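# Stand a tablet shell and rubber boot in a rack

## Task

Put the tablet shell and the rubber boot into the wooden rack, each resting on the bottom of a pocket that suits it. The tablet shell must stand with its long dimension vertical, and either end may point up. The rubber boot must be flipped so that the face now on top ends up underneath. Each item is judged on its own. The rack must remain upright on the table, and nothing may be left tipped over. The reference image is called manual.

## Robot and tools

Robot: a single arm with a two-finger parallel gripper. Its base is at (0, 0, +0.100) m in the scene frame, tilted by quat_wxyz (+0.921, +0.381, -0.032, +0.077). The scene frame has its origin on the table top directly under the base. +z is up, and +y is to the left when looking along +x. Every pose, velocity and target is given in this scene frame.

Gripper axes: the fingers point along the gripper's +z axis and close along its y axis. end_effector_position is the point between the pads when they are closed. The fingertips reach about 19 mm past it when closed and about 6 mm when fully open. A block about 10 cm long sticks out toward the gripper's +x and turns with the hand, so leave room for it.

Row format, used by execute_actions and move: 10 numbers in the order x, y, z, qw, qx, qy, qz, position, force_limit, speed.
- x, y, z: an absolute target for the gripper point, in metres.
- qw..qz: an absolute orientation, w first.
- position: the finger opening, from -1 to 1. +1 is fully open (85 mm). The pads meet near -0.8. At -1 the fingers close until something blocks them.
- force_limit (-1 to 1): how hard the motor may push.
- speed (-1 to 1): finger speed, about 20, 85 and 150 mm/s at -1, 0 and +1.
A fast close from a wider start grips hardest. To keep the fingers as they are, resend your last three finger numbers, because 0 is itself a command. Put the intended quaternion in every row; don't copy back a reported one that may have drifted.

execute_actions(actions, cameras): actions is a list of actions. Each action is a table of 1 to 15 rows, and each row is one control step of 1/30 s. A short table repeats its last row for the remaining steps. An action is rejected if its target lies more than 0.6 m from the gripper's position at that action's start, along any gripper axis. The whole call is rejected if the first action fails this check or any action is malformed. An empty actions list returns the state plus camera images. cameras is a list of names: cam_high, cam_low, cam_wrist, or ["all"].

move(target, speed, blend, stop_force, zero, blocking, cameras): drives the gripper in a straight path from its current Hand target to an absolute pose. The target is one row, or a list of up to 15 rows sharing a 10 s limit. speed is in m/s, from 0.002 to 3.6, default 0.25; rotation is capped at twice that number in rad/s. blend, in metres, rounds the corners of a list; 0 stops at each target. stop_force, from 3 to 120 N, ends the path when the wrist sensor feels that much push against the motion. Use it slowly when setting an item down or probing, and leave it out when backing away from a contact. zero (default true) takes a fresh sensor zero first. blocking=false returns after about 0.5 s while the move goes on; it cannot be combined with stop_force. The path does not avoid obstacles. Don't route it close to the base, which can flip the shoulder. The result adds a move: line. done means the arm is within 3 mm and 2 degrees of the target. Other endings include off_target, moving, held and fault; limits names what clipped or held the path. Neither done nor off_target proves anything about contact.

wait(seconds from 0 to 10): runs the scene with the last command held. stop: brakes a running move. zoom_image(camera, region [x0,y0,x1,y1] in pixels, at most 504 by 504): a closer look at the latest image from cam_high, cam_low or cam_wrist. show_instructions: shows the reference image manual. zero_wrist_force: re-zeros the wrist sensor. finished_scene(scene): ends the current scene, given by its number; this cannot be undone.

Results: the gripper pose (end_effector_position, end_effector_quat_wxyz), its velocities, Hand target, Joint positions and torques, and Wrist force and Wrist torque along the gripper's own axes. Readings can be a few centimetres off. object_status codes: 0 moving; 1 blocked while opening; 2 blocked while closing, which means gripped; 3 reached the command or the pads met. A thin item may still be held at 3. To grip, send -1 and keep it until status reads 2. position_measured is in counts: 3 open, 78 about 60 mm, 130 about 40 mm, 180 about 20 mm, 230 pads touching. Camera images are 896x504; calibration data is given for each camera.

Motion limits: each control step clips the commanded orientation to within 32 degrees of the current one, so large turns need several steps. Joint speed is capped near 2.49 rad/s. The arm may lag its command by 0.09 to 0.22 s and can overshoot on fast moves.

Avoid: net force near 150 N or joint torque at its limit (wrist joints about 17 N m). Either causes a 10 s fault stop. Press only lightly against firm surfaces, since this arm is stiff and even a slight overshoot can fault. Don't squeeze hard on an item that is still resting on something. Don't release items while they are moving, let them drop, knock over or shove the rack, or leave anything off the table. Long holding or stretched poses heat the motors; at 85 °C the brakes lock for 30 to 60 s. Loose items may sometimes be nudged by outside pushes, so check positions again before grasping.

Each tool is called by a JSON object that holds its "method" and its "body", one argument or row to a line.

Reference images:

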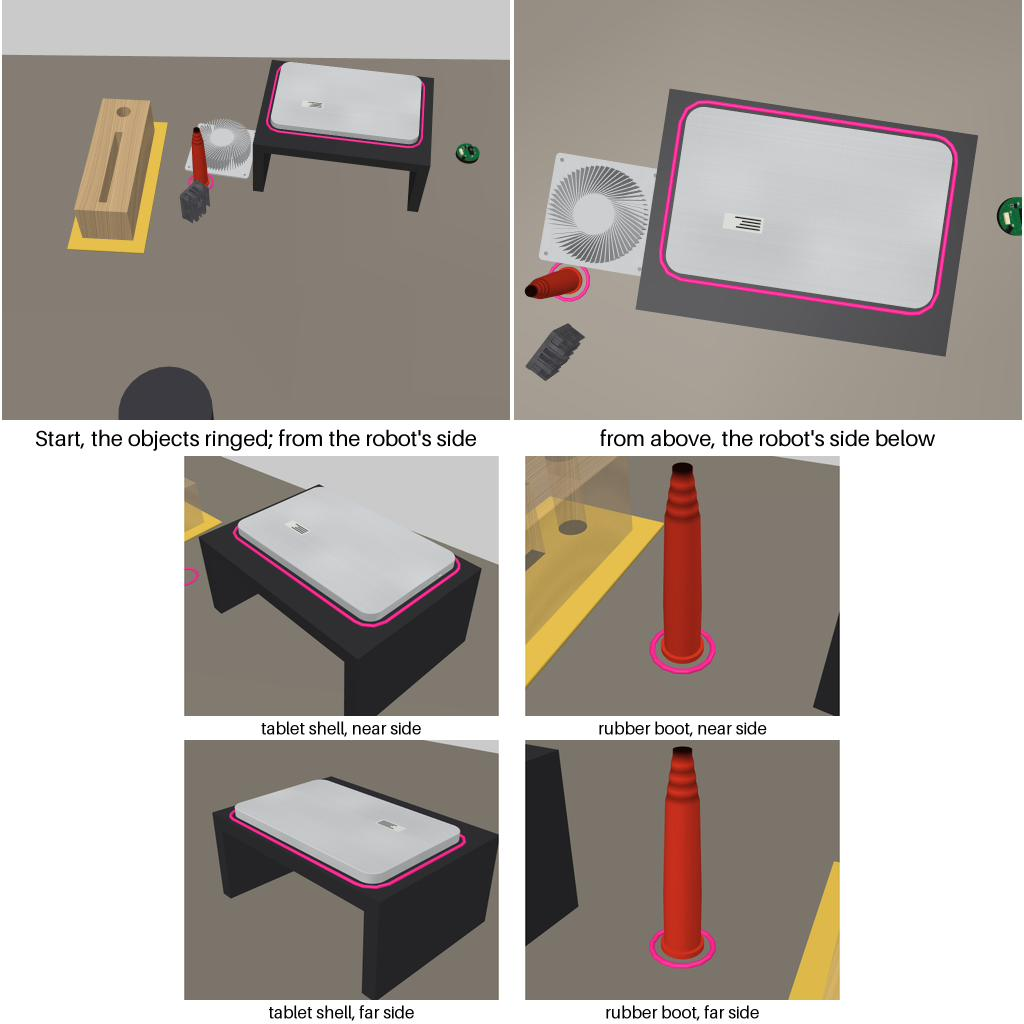

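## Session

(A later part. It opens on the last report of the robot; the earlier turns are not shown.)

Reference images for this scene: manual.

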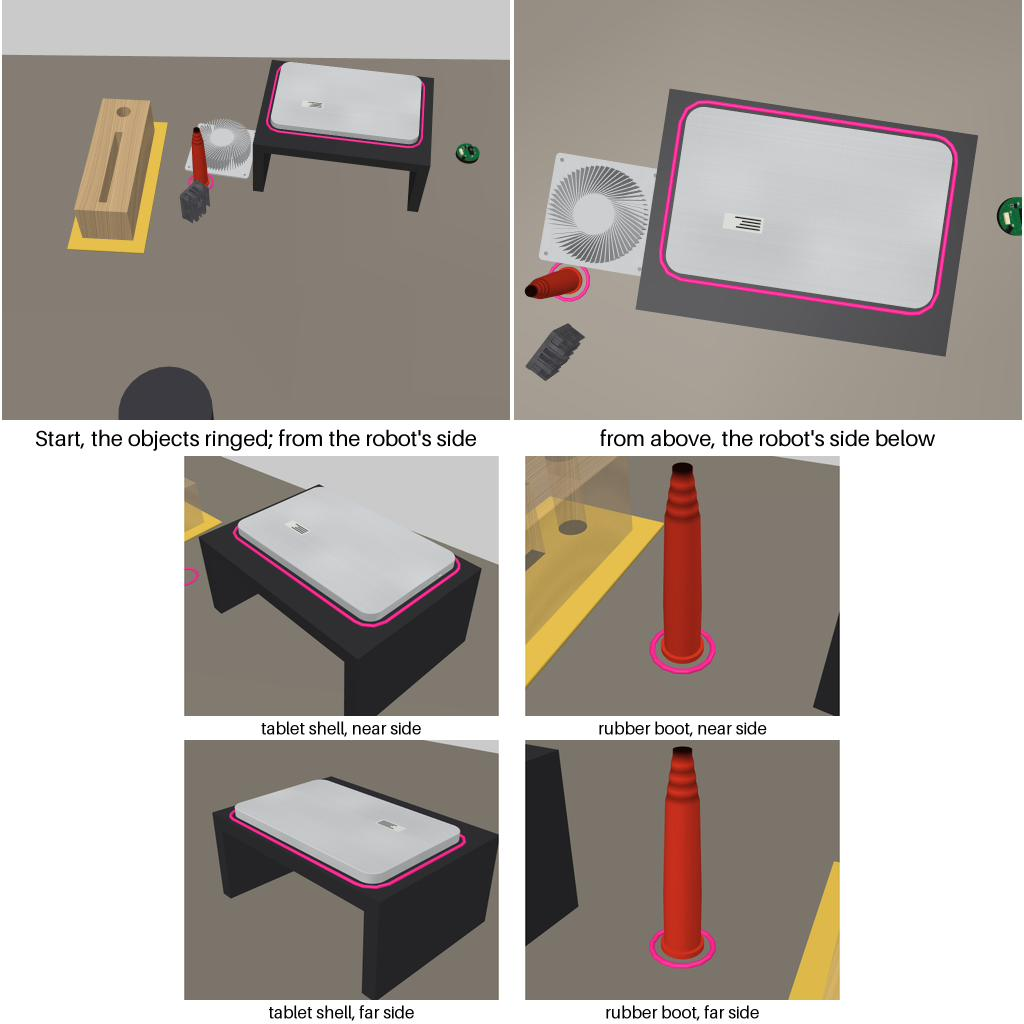

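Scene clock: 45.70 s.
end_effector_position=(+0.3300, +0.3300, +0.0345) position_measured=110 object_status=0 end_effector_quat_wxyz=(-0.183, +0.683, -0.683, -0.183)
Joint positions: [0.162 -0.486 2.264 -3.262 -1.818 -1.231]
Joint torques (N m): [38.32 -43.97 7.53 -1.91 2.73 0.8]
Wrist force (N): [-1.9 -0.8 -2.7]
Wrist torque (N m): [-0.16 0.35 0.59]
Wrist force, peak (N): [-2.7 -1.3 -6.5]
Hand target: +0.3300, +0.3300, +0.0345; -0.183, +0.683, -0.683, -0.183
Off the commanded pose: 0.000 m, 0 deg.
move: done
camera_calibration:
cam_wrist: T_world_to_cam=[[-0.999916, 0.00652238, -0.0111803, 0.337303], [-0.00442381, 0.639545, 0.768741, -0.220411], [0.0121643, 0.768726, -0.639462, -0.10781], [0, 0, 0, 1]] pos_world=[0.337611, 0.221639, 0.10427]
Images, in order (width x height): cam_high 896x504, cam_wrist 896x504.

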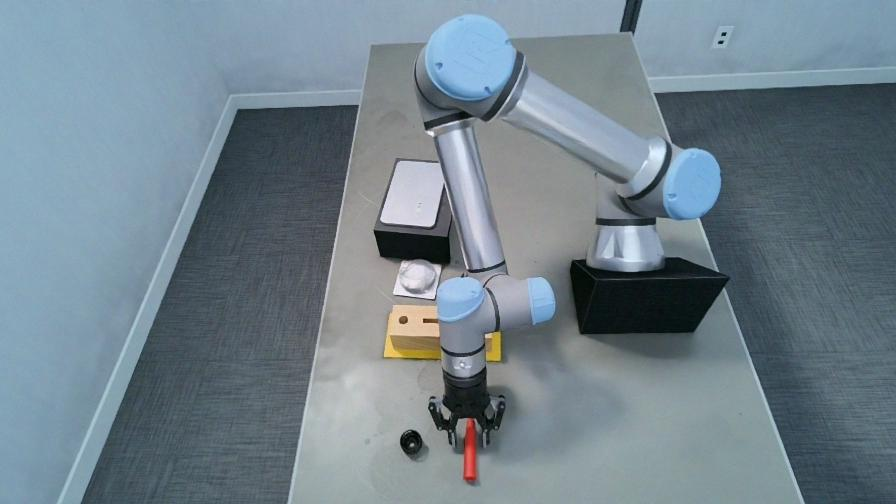

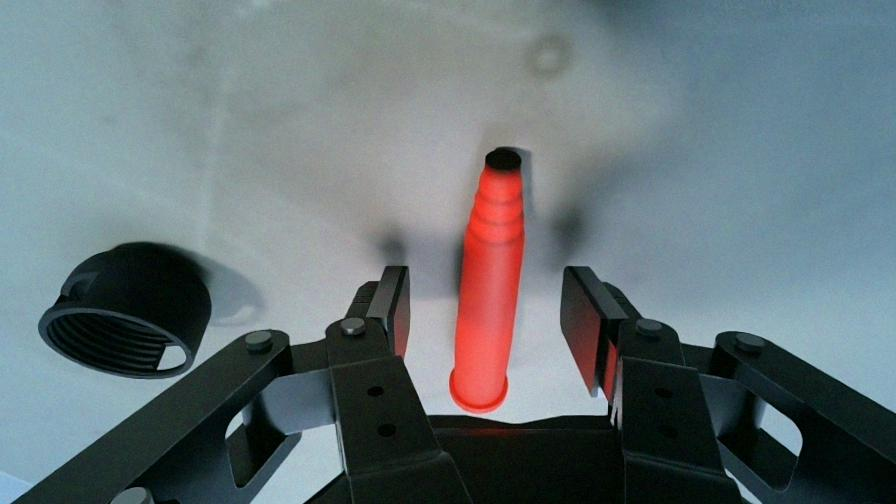

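{"method": "move", "body": {
  "target": [
    [0.33, 0.33, 0.11, -0.183, 0.683, -0.683, -0.183, 0.3, -0.7, -0.5],
    [0.33, 0.37, 0.18, 0, 0, 1, 0, 0.3, -0.7, -0.5],
    [0.3295, 0.42, 0.115, 0.183, 0.683, 0.683, -0.183, 0.3, -0.7, -0.5]
  ],
  "blend": [0.02, 0.04, 0],
  "speed": [0.3, 0.7, 0.7],
  "cameras": ["cam_wrist", "cam_high"]
}}

{"method": "zoom_image", "body": {
  "camera": "cam_wrist",
  "region": [330, 0, 650, 320]
}}

Scene clock: 49.77 s.
end_effector_position=(+0.3295, +0.4200, +0.1150) position_measured=91 object_status=3 end_effector_quat_wxyz=(+0.183, +0.683, +0.683, -0.183)
Joint positions: [0.661 -0.144 1.245 -1.45 -2.282 2.908]
Joint torques (N m): [7.24 -27.58 -35.86 0.48 2.29 1.85]
Wrist force (N): [-1.9 -0.7 -2.5]
Wrist torque (N m): [-0.15 0.33 0.53]
Wrist force, peak (N): [-2.4 -1.0 -4.4]
Hand target: +0.3295, +0.4200, +0.1150; +0.183, +0.683, +0.683, -0.183
Off the commanded pose: 0.000 m, 0 deg.
move: done
camera_calibration:
cam_wrist: T_world_to_cam=[[0.999916, -0.00652083, -0.0111804, -0.316351], [0.0044239, -0.639603, 0.768693, 0.194486], [-0.0121635, -0.768678, -0.63952, 0.528219], [0, 0, 0, 1]] pos_world=[0.321889, 0.528362, 0.18477]
Images, in order (width x height): cam_high 896x504, cam_wrist 896x504.

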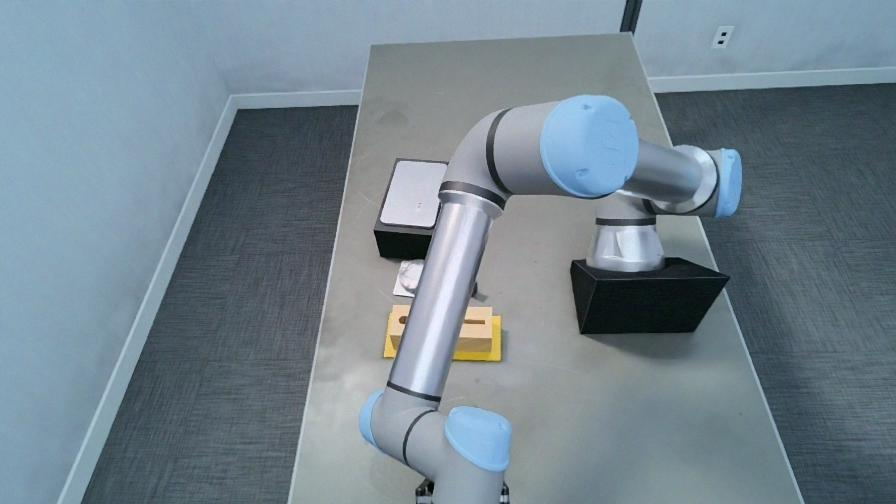

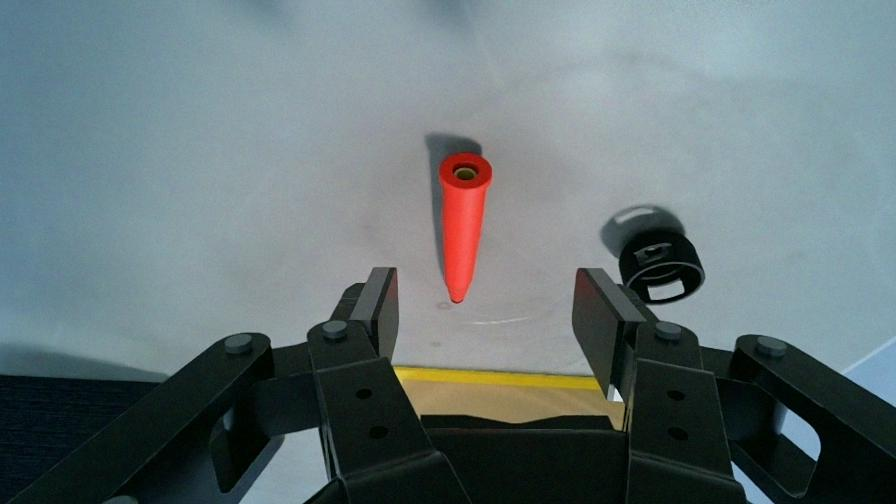

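Scaled by 1.575 from the camera's 896x504 image, which has a finer 1280x720 frame.

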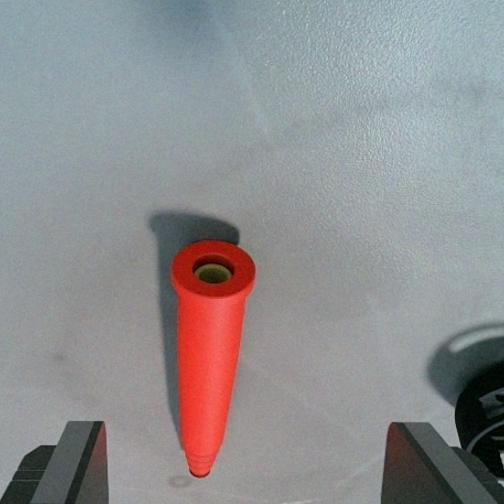

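{"method": "move", "body": {
  "target": [0.3258, 0.385, 0.0565, 0.183, 0.683, 0.683, -0.183, 0.3, -0.7, -0.5],
  "speed": 0.2
}}

{"method": "move", "body": {
  "target": [0.3258, 0.370, 0.0305, 0.183, 0.683, 0.683, -0.183, 0.3, -0.7, -0.5],
  "speed": 0.025,
  "stop_force": 5,
  "cameras": ["cam_wrist"]
}}

{"method": "zoom_image", "body": {
  "camera": "cam_wrist",
  "region": [330, 60, 650, 340]
}}

Scene clock: 51.80 s.
end_effector_position=(+0.3258, +0.3850, +0.0565) position_measured=91 object_status=3 end_effector_quat_wxyz=(+0.183, +0.683, +0.683, -0.183)
Joint positions: [0.588 -0.161 1.428 -1.64 -2.35 2.873]
Joint torques (N m): [7.14 -66.28 -0.46 -3.02 -2.95 -1.28]
Wrist force (N): [-1.9 -0.8 -2.6]
Wrist torque (N m): [-0.17 0.33 0.62]
Wrist force, peak (N): [-2.3 -0.4 -3.9]
Hand target: +0.3258, +0.3850, +0.0565; +0.183, +0.683, +0.683, -0.183
Off the commanded pose: 0.000 m, 0 deg.
move: done

Scene clock: 53.87 s.
end_effector_position=(+0.3258, +0.3700, +0.0305) position_measured=91 object_status=3 end_effector_quat_wxyz=(+0.183, +0.683, +0.683, -0.183)
Joint positions: [0.55 -0.158 1.495 -1.724 -2.386 2.853]
Joint torques (N m): [6.98 -23.3 0.6 -3.05 -2.89 -1.18]
Wrist force (N): [-2.6 -1.0 -5.0]
Wrist torque (N m): [-0.23 0.33 0.64]
Wrist force, peak (N): [-2.6 -1.0 -5.0]
Hand target: +0.3258, +0.3700, +0.0305; +0.183, +0.683, +0.683, -0.183
Off the commanded pose: 0.000 m, 0 deg.
move: done
camera_calibration:
cam_wrist: T_world_to_cam=[[0.999916, -0.00652238, -0.0111803, -0.313921], [0.00442381, -0.639545, 0.768741, 0.227444], [-0.0121643, -0.768726, -0.639462, 0.435718], [0, 0, 0, 1]] pos_world=[0.318189, 0.478361, 0.10027]
Images, in order (width x height): cam_wrist 896x504.

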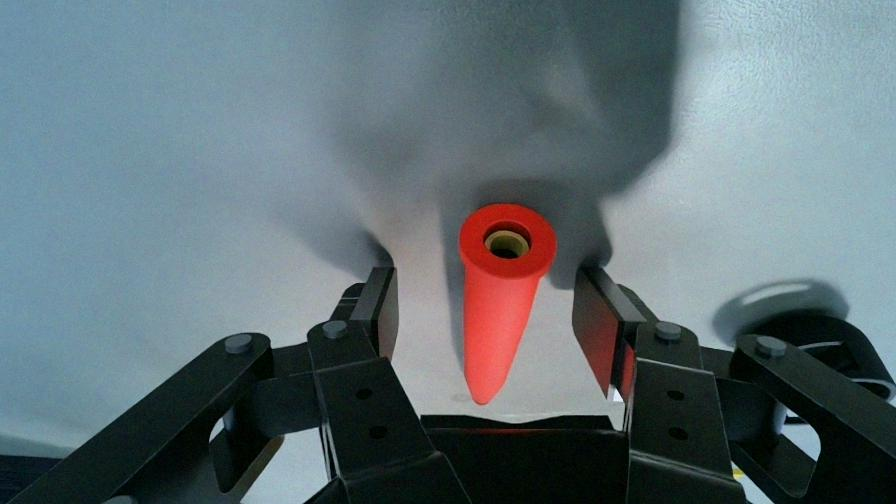

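Scaled by 1.575 from the camera's 896x504 image, which has a finer 1280x720 frame.

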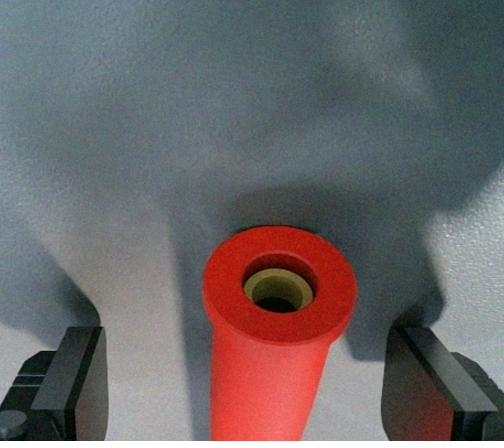

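{"method": "move", "body": {
  "target": [
    [0.3303, 0.370, 0.0348, 0.183, 0.683, 0.683, -0.183, 0.3, -0.7, -0.5],
    [0.3303, 0.370, 0.0348, 0.183, 0.683, 0.683, -0.183, -1, -0.5, -0.85]
  ],
  "speed": 0.1
}}

{"method": "wait", "body": {
  "seconds": 0.25,
  "cameras": ["cam_wrist"]
}}

Scene clock: 57.07 s.
end_effector_position=(+0.3303, +0.3700, +0.0348) position_measured=182 object_status=2 end_effector_quat_wxyz=(+0.183, +0.683, +0.683, -0.183)
Joint positions: [0.549 -0.162 1.485 -1.71 -2.387 2.852]
Joint torques (N m): [8.6 -63.96 -30.51 0.35 -2.27 -0.2]
Wrist force (N): [-1.7 -1.0 -3.6]
Wrist torque (N m): [-0.13 0.32 0.63]
Wrist force, peak (N): [-2.8 -0.8 -5.1]
Hand target: +0.3303, +0.3700, +0.0348; +0.183, +0.683, +0.683, -0.183
Off the commanded pose: 0.000 m, 0 deg.
move: done

Scene clock: 57.33 s.
end_effector_position=(+0.3303, +0.3700, +0.0348) position_measured=182 object_status=2 end_effector_quat_wxyz=(+0.183, +0.683, +0.683, -0.183)
Joint positions: [0.549 -0.162 1.485 -1.71 -2.387 2.852]
Joint torques (N m): [7.87 -63.66 -31.4 0.14 -1.83 0.06]
Wrist force (N): [-1.9 -0.9 -3.6]
Wrist torque (N m): [-0.11 0.34 0.63]
Wrist force, peak (N): [-1.7 -1.0 -3.7]
Hand target: +0.3303, +0.3700, +0.0348; +0.183, +0.683, +0.683, -0.183
Tool commands: gripper/position=-1.0 gripper/force_limit=-0.5 gripper/speed=-0.85
Off the commanded pose: 0.000 m, 0 deg.
wait: 0.27 s; at rest by 0.17 s
camera_calibration:
cam_wrist: T_world_to_cam=[[0.999916, -0.00652238, -0.0111803, -0.318373], [0.00442381, -0.639545, 0.768741, 0.224119], [-0.0121643, -0.768726, -0.639462, 0.438523], [0, 0, 0, 1]] pos_world=[0.322689, 0.478361, 0.10457]
Images, in order (width x height): cam_wrist 896x504.

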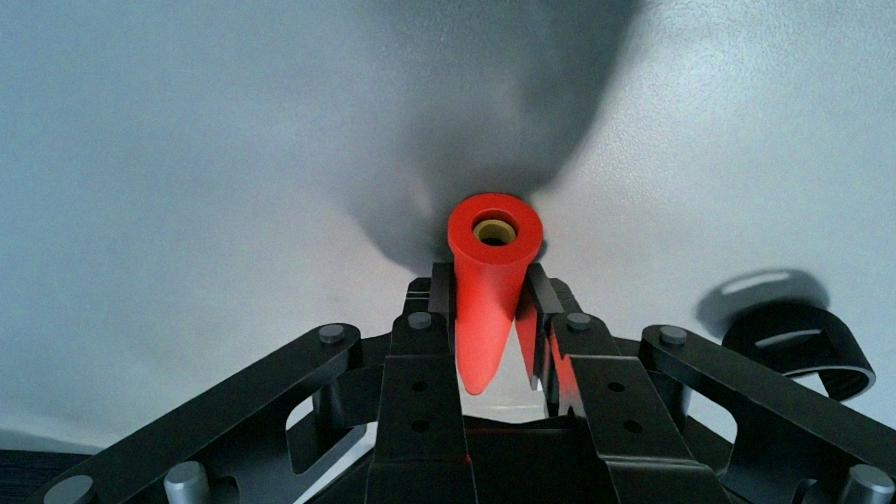

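{"method": "move", "body": {
  "target": [
    [0.3303, 0.360, 0.15, 0.183, 0.683, 0.683, -0.183, -1, -0.5, -0.85],
    [0.476, 0.094, 0.215, -0.3428, 0.6184, 0.6184, 0.3428, -1, -0.5, -0.85]
  ],
  "blend": [0.04, 0],
  "speed": [0.3, 0.5],
  "cameras": ["all"]
}}

{"method": "zoom_image", "body": {
  "camera": "cam_high",
  "region": [360, 220, 520, 370]
}}

{"method": "zoom_image", "body": {
  "camera": "cam_low",
  "region": [420, 180, 540, 280]
}}

Scene clock: 61.17 s.
end_effector_position=(+0.4760, +0.0940, +0.2150) position_measured=182 object_status=2 end_effector_quat_wxyz=(-0.343, +0.618, +0.618, +0.343)
Joint positions: [-0.259 -1.29 2.175 -2.434 -1.345 1.477]
Joint torques (N m): [8.8 -8.96 -25.08 -0.13 4.81 -1.38]
Wrist force (N): [-0.5 0.4 -0.3]
Wrist torque (N m): [0.01 -0.06 0.04]
Wrist force, peak (N): [-0.7 -2.1 -4.2]
Hand target: +0.4760, +0.0940, +0.2150; -0.343, +0.618, +0.618, +0.343
Off the commanded pose: 0.000 m, 0 deg.
move: done
camera_calibration:
cam_wrist: T_world_to_cam=[[0.999918, 0.010804, -0.00689323, -0.466408], [0.00432231, -0.790657, -0.612244, 0.219605], [-0.0120649, 0.612164, -0.790639, 0.246017], [0, 0, 0, 1]] pos_world=[0.468389, 0.0280686, 0.325748]

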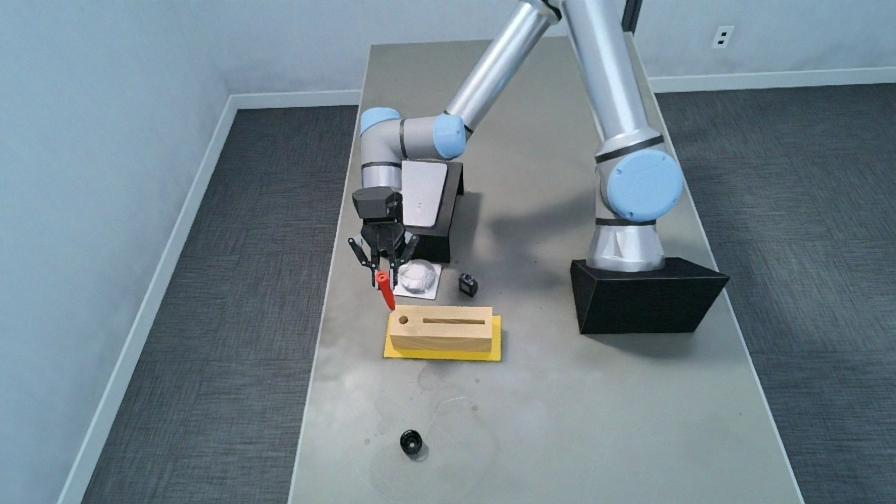

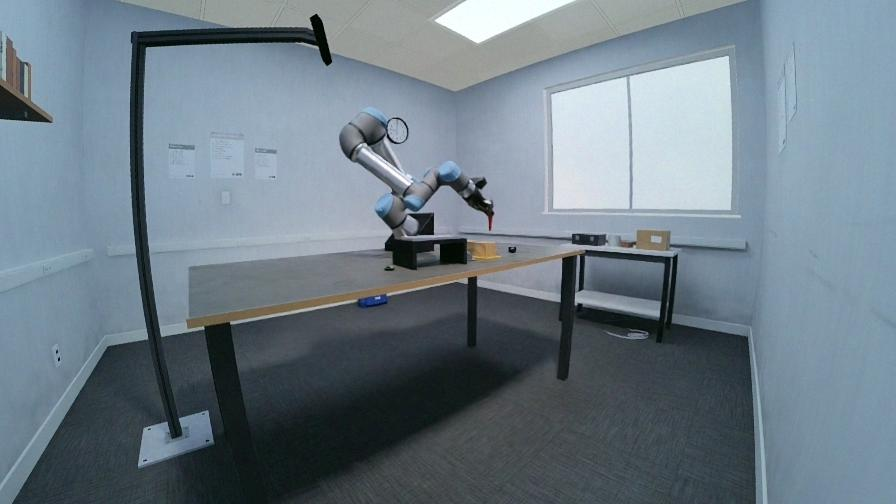

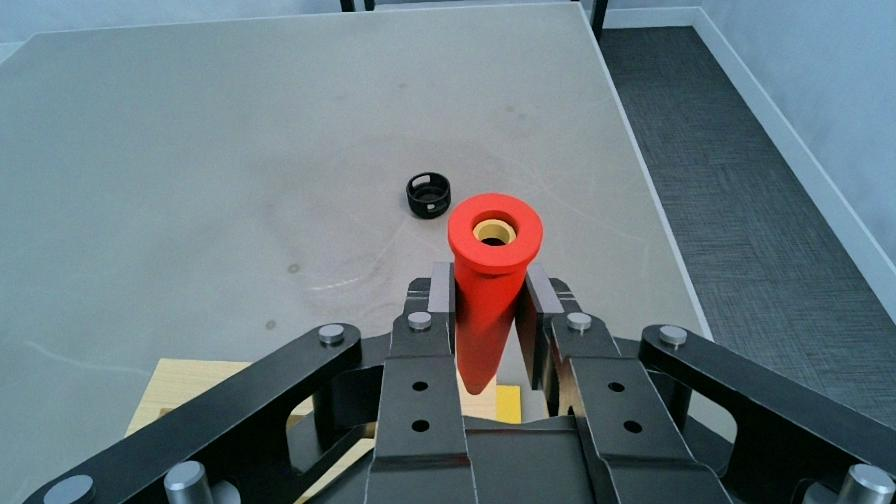

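Scaled by 3.150 from the camera's 896x504 image, which has a finer 1280x720 frame.

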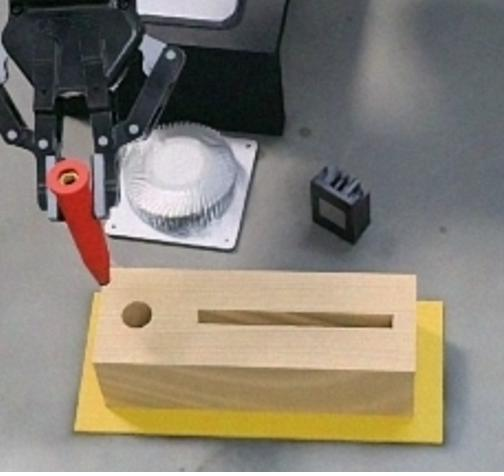

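Scaled by 4.200 from the camera's 896x504 image, which has a finer 1280x720 frame.

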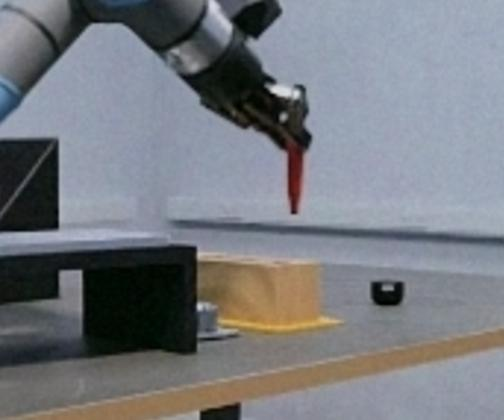

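{"method": "zoom_image", "body": {
  "camera": "cam_low",
  "region": [470, 205, 510, 245]
}}

{"method": "zoom_image", "body": {
  "camera": "cam_high",
  "region": [365, 260, 425, 360]
}}

{"method": "zoom_image", "body": {
  "camera": "cam_wrist",
  "region": [400, 180, 600, 430]
}}

Scaled by 12.600 from the camera's 896x504 image, which has a finer 1280x720 frame.

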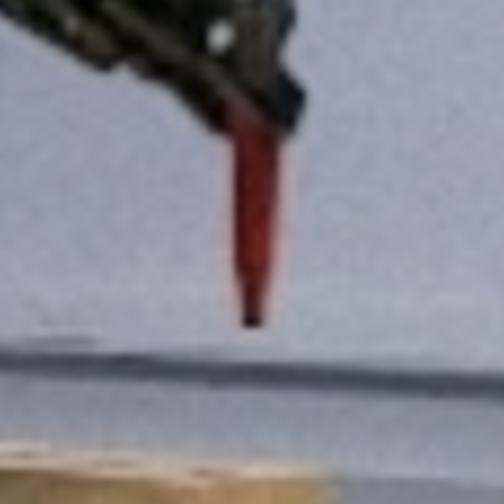

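Scaled by 5.040 from the camera's 896x504 image, which has a finer 1280x720 frame.

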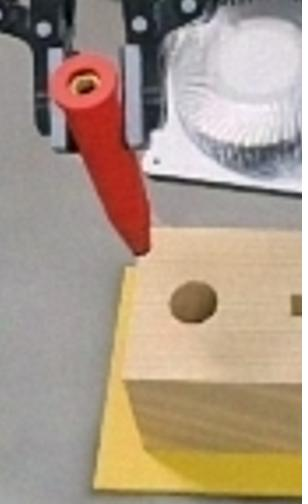

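Scaled by 2.016 from the camera's 896x504 image, which has a finer 1280x720 frame.

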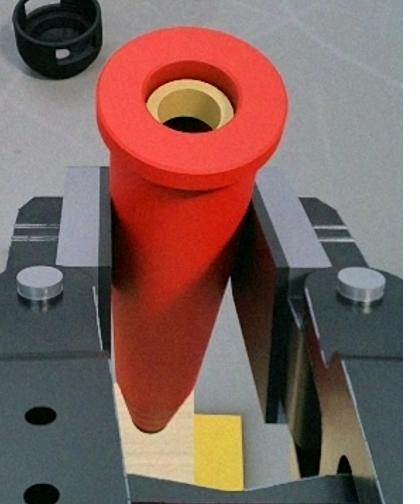

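{"method": "move", "body": {
  "target": [0.4584, 0.089, 0.184, -0.3276, 0.6098, 0.6266, 0.3578, -1, -0.5, -0.85],
  "speed": 0.15,
  "cameras": ["all"]
}}

{"method": "zoom_image", "body": {
  "camera": "cam_high",
  "region": [365, 260, 445, 360]
}}

{"method": "zoom_image", "body": {
  "camera": "cam_low",
  "region": [465, 215, 515, 265]
}}

{"method": "zoom_image", "body": {
  "camera": "cam_wrist",
  "region": [400, 230, 600, 440]
}}

Scene clock: 63.90 s.
end_effector_position=(+0.4584, +0.0890, +0.1840) position_measured=182 object_status=2 end_effector_quat_wxyz=(-0.328, +0.610, +0.627, +0.358)
Joint positions: [-0.321 -1.295 2.267 -2.532 -1.342 1.377]
Joint torques (N m): [8.61 -37.52 5.08 -3.92 4.84 -1.31]
Wrist force (N): [-0.8 0.5 -0.3]
Wrist torque (N m): [0.05 -0.03 0.02]
Wrist force, peak (N): [0.1 2.0 -1.1]
Hand target: +0.4584, +0.0890, +0.1840; -0.328, +0.610, +0.627, +0.358
Off the commanded pose: 0.000 m, 0 deg.
move: done
camera_calibration:
cam_wrist: T_world_to_cam=[[0.999062, 0.0109793, 0.041892, -0.457535], [0.0343231, -0.790621, -0.611344, 0.182853], [0.0264086, 0.612208, -0.790256, 0.206665], [0, 0, 0, 1]] pos_world=[0.445371, 0.0230691, 0.294271]

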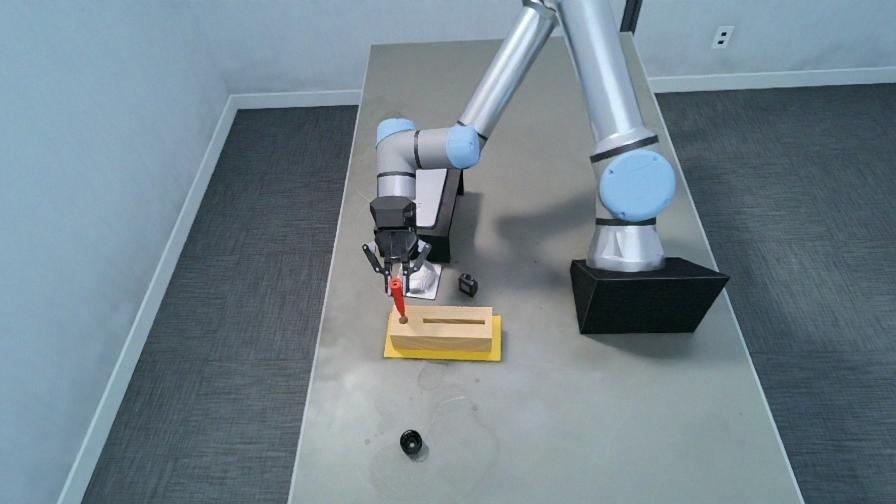

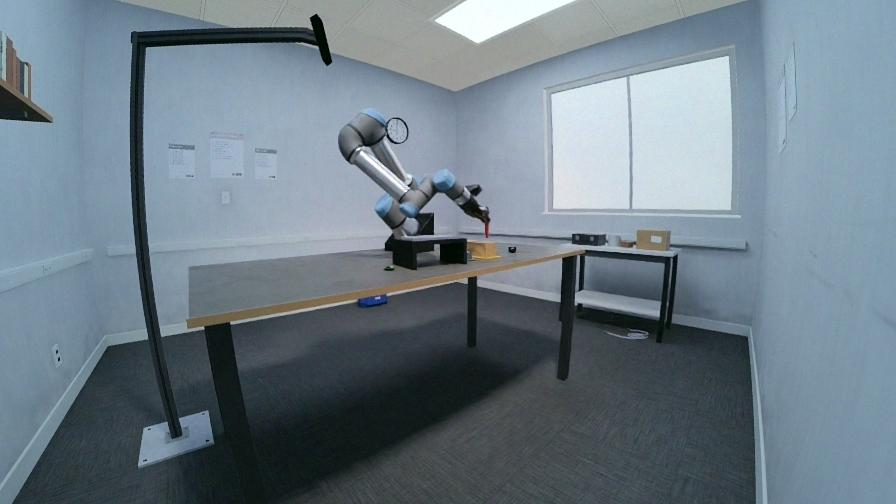

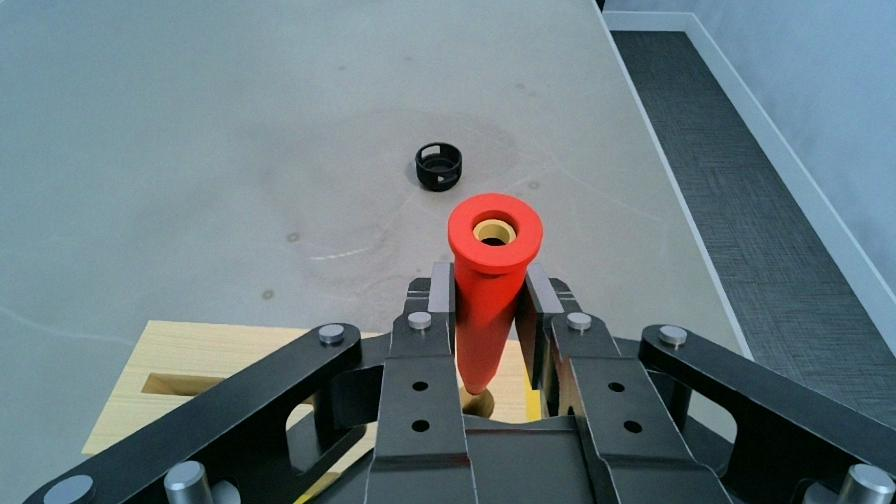

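Scaled by 5.040 from the camera's 896x504 image, which has a finer 1280x720 frame.

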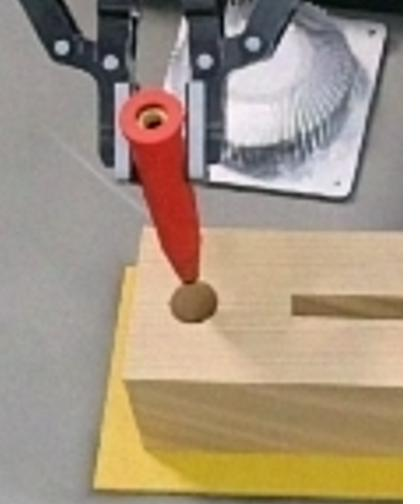

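Scaled by 10.080 from the camera's 896x504 image, which has a finer 1280x720 frame.

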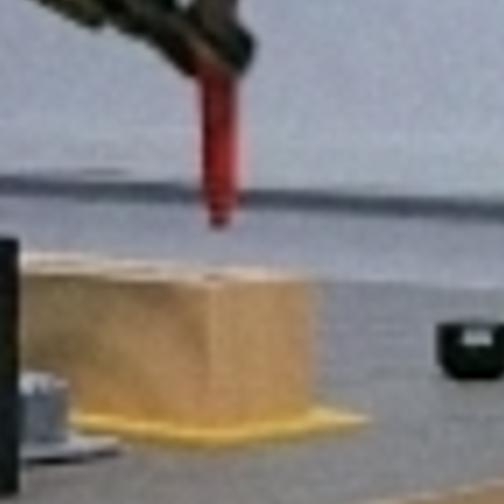

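Scaled by 2.400 from the camera's 896x504 image, which has a finer 1280x720 frame.

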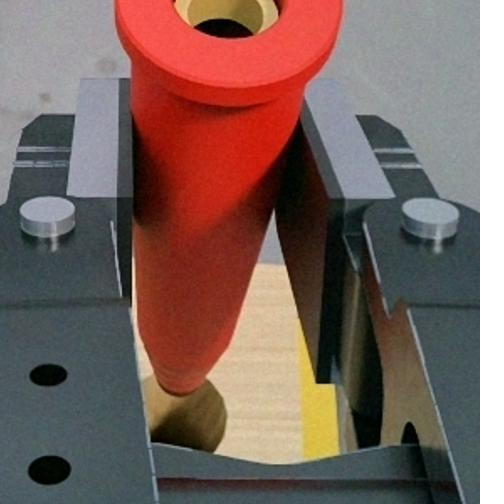

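{"method": "move", "body": {
  "target": [0.459, 0.0893, 0.152, -0.3276, 0.6098, 0.6266, 0.3578, -1, -0.5, -0.85],
  "speed": 0.04,
  "stop_force": 6,
  "cameras": ["cam_high", "cam_wrist"]
}}

{"method": "zoom_image", "body": {
  "camera": "cam_high",
  "region": [365, 260, 445, 360]
}}

{"method": "zoom_image", "body": {
  "camera": "cam_wrist",
  "region": [400, 230, 600, 440]
}}

Scene clock: 66.43 s.
end_effector_position=(+0.4590, +0.0893, +0.1520) position_measured=182 object_status=2 end_effector_quat_wxyz=(-0.328, +0.610, +0.627, +0.358)
Joint positions: [-0.372 -1.242 2.285 -2.592 -1.343 1.325]
Joint torques (N m): [8.57 -9.11 5.74 -3.41 0.28 -1.26]
Wrist force (N): [-0.8 0.4 -0.1]
Wrist torque (N m): [0.03 -0.03 0.03]
Wrist force, peak (N): [-1.3 0.8 -0.1]
Hand target: +0.4590, +0.0893, +0.1520; -0.328, +0.610, +0.627, +0.358
Off the commanded pose: 0.000 m, 0 deg.
move: done
camera_calibration:
cam_wrist: T_world_to_cam=[[0.999062, 0.0109793, 0.041892, -0.456797], [0.0343231, -0.790621, -0.611344, 0.163507], [0.0264086, 0.612208, -0.790256, 0.181177], [0, 0, 0, 1]] pos_world=[0.445971, 0.0233691, 0.262271]
Images, in order (width x height): cam_high 896x504, cam_wrist 896x504.

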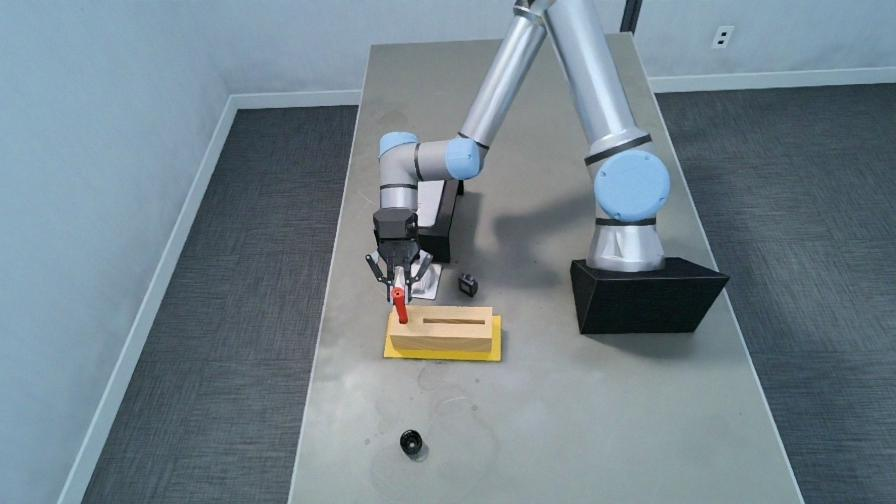

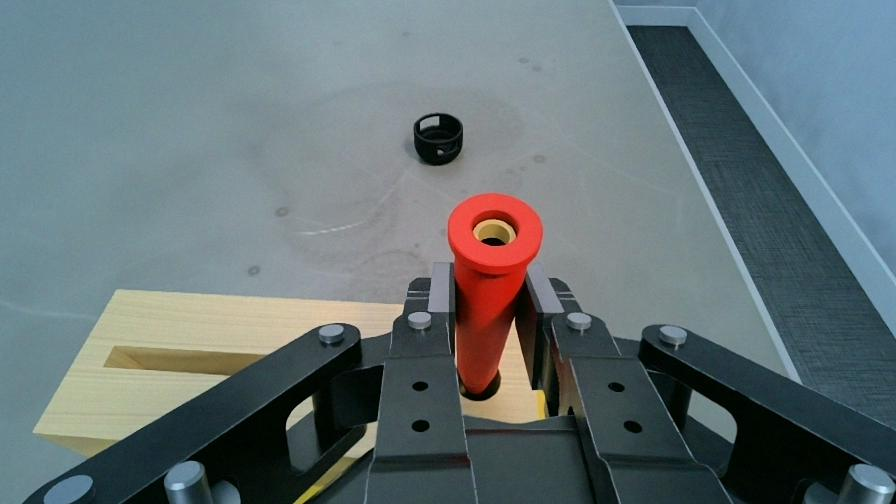

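Scaled by 5.040 from the camera's 896x504 image, which has a finer 1280x720 frame.

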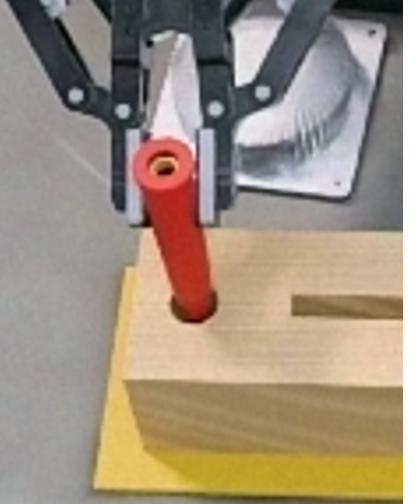

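Scaled by 2.400 from the camera's 896x504 image, which has a finer 1280x720 frame.

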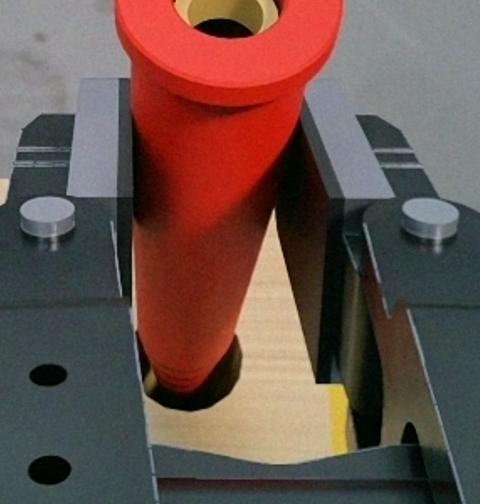

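{"method": "zoom_image", "body": {
  "camera": "cam_high",
  "region": [385, 300, 420, 330]
}}

{"method": "zoom_image", "body": {
  "camera": "cam_wrist",
  "region": [445, 350, 535, 420]
}}

Scaled by 14.400 from the camera's 896x504 image, which has a finer 1280x720 frame.

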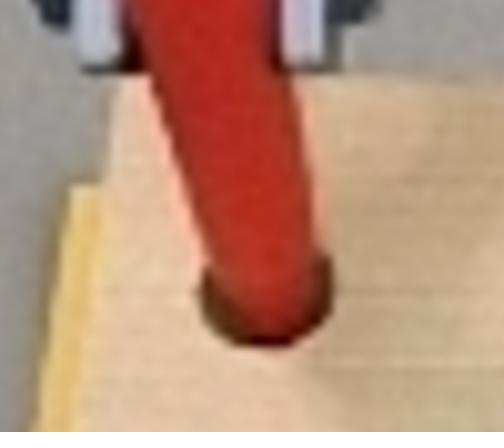

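Scaled by 5.600 from the camera's 896x504 image, which has a finer 1280x720 frame.

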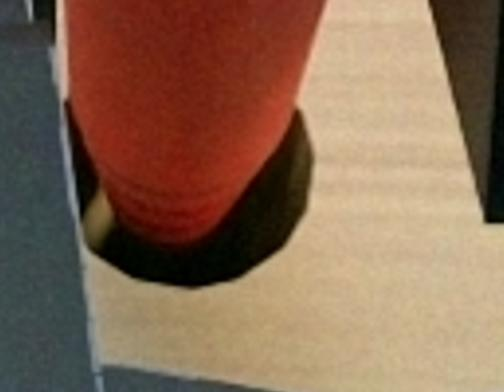

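{"method": "move", "body": {
  "target": [0.4595, 0.0893, 0.105, -0.3276, 0.6098, 0.6266, 0.3578, -1, -0.5, -0.85],
  "speed": 0.03,
  "stop_force": 6,
  "cameras": ["cam_high", "cam_wrist"]
}}

{"method": "zoom_image", "body": {
  "camera": "cam_high",
  "region": [375, 270, 435, 340]
}}

{"method": "zoom_image", "body": {
  "camera": "cam_wrist",
  "region": [400, 180, 600, 430]
}}

Scene clock: 70.37 s.
end_effector_position=(+0.4594, +0.0893, +0.1052) position_measured=182 object_status=2 end_effector_quat_wxyz=(-0.328, +0.610, +0.627, +0.358)
Joint positions: [-0.446 -1.157 2.301 -2.676 -1.345 1.249]
Joint torques (N m): [31.36 -37.7 6.41 0.91 -1.32 0.73]
Wrist force (N): [6.4 3.1 -3.5]
Wrist torque (N m): [0.00 -0.09 0.00]
Wrist force, peak (N): [7.1 3.0 -3.4]
Hand target: +0.4595, +0.0893, +0.1053; -0.328, +0.610, +0.627, +0.358
Off the commanded pose: 0.000 m, 0 deg.
move: contact
camera_calibration:
cam_wrist: T_world_to_cam=[[0.999073, 0.0110845, 0.0415941, -0.455274], [0.0342262, -0.790568, -0.611418, 0.134875], [0.0261057, 0.612275, -0.790214, 0.144225], [0, 0, 0, 1]] pos_world=[0.446471, 0.0233695, 0.21537]
Images, in order (width x height): cam_high 896x504, cam_wrist 896x504.

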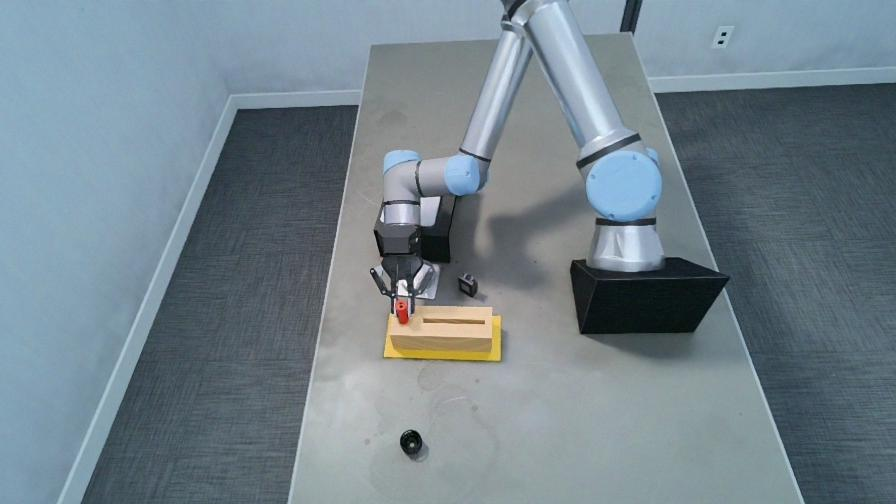

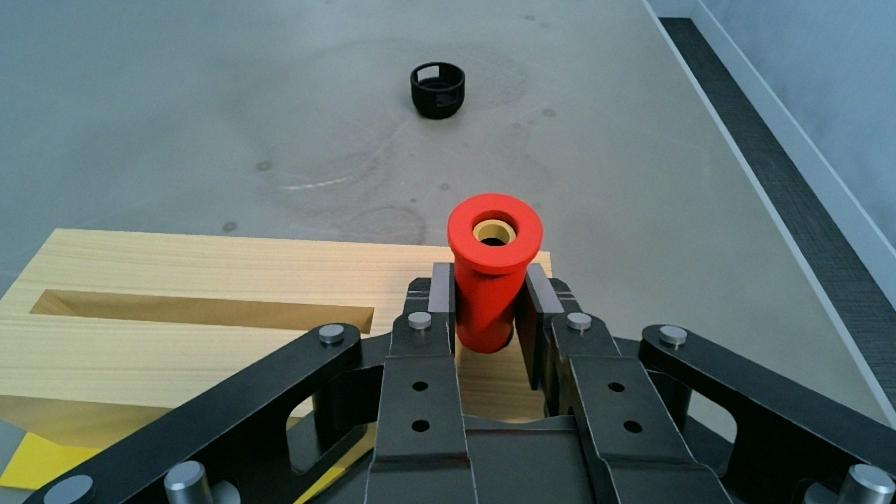

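Scaled by 7.200 from the camera's 896x504 image, which has a finer 1280x720 frame.

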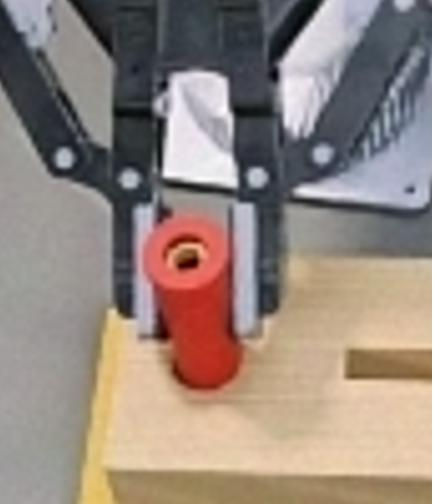

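Scaled by 2.016 from the camera's 896x504 image, which has a finer 1280x720 frame.

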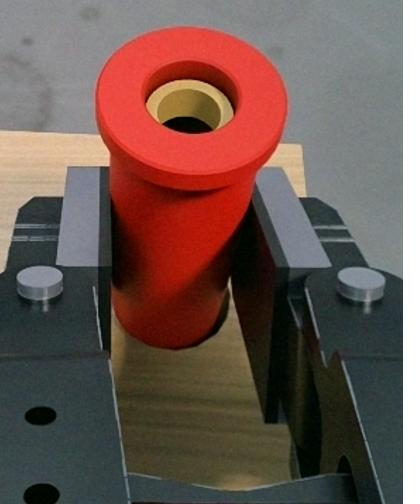

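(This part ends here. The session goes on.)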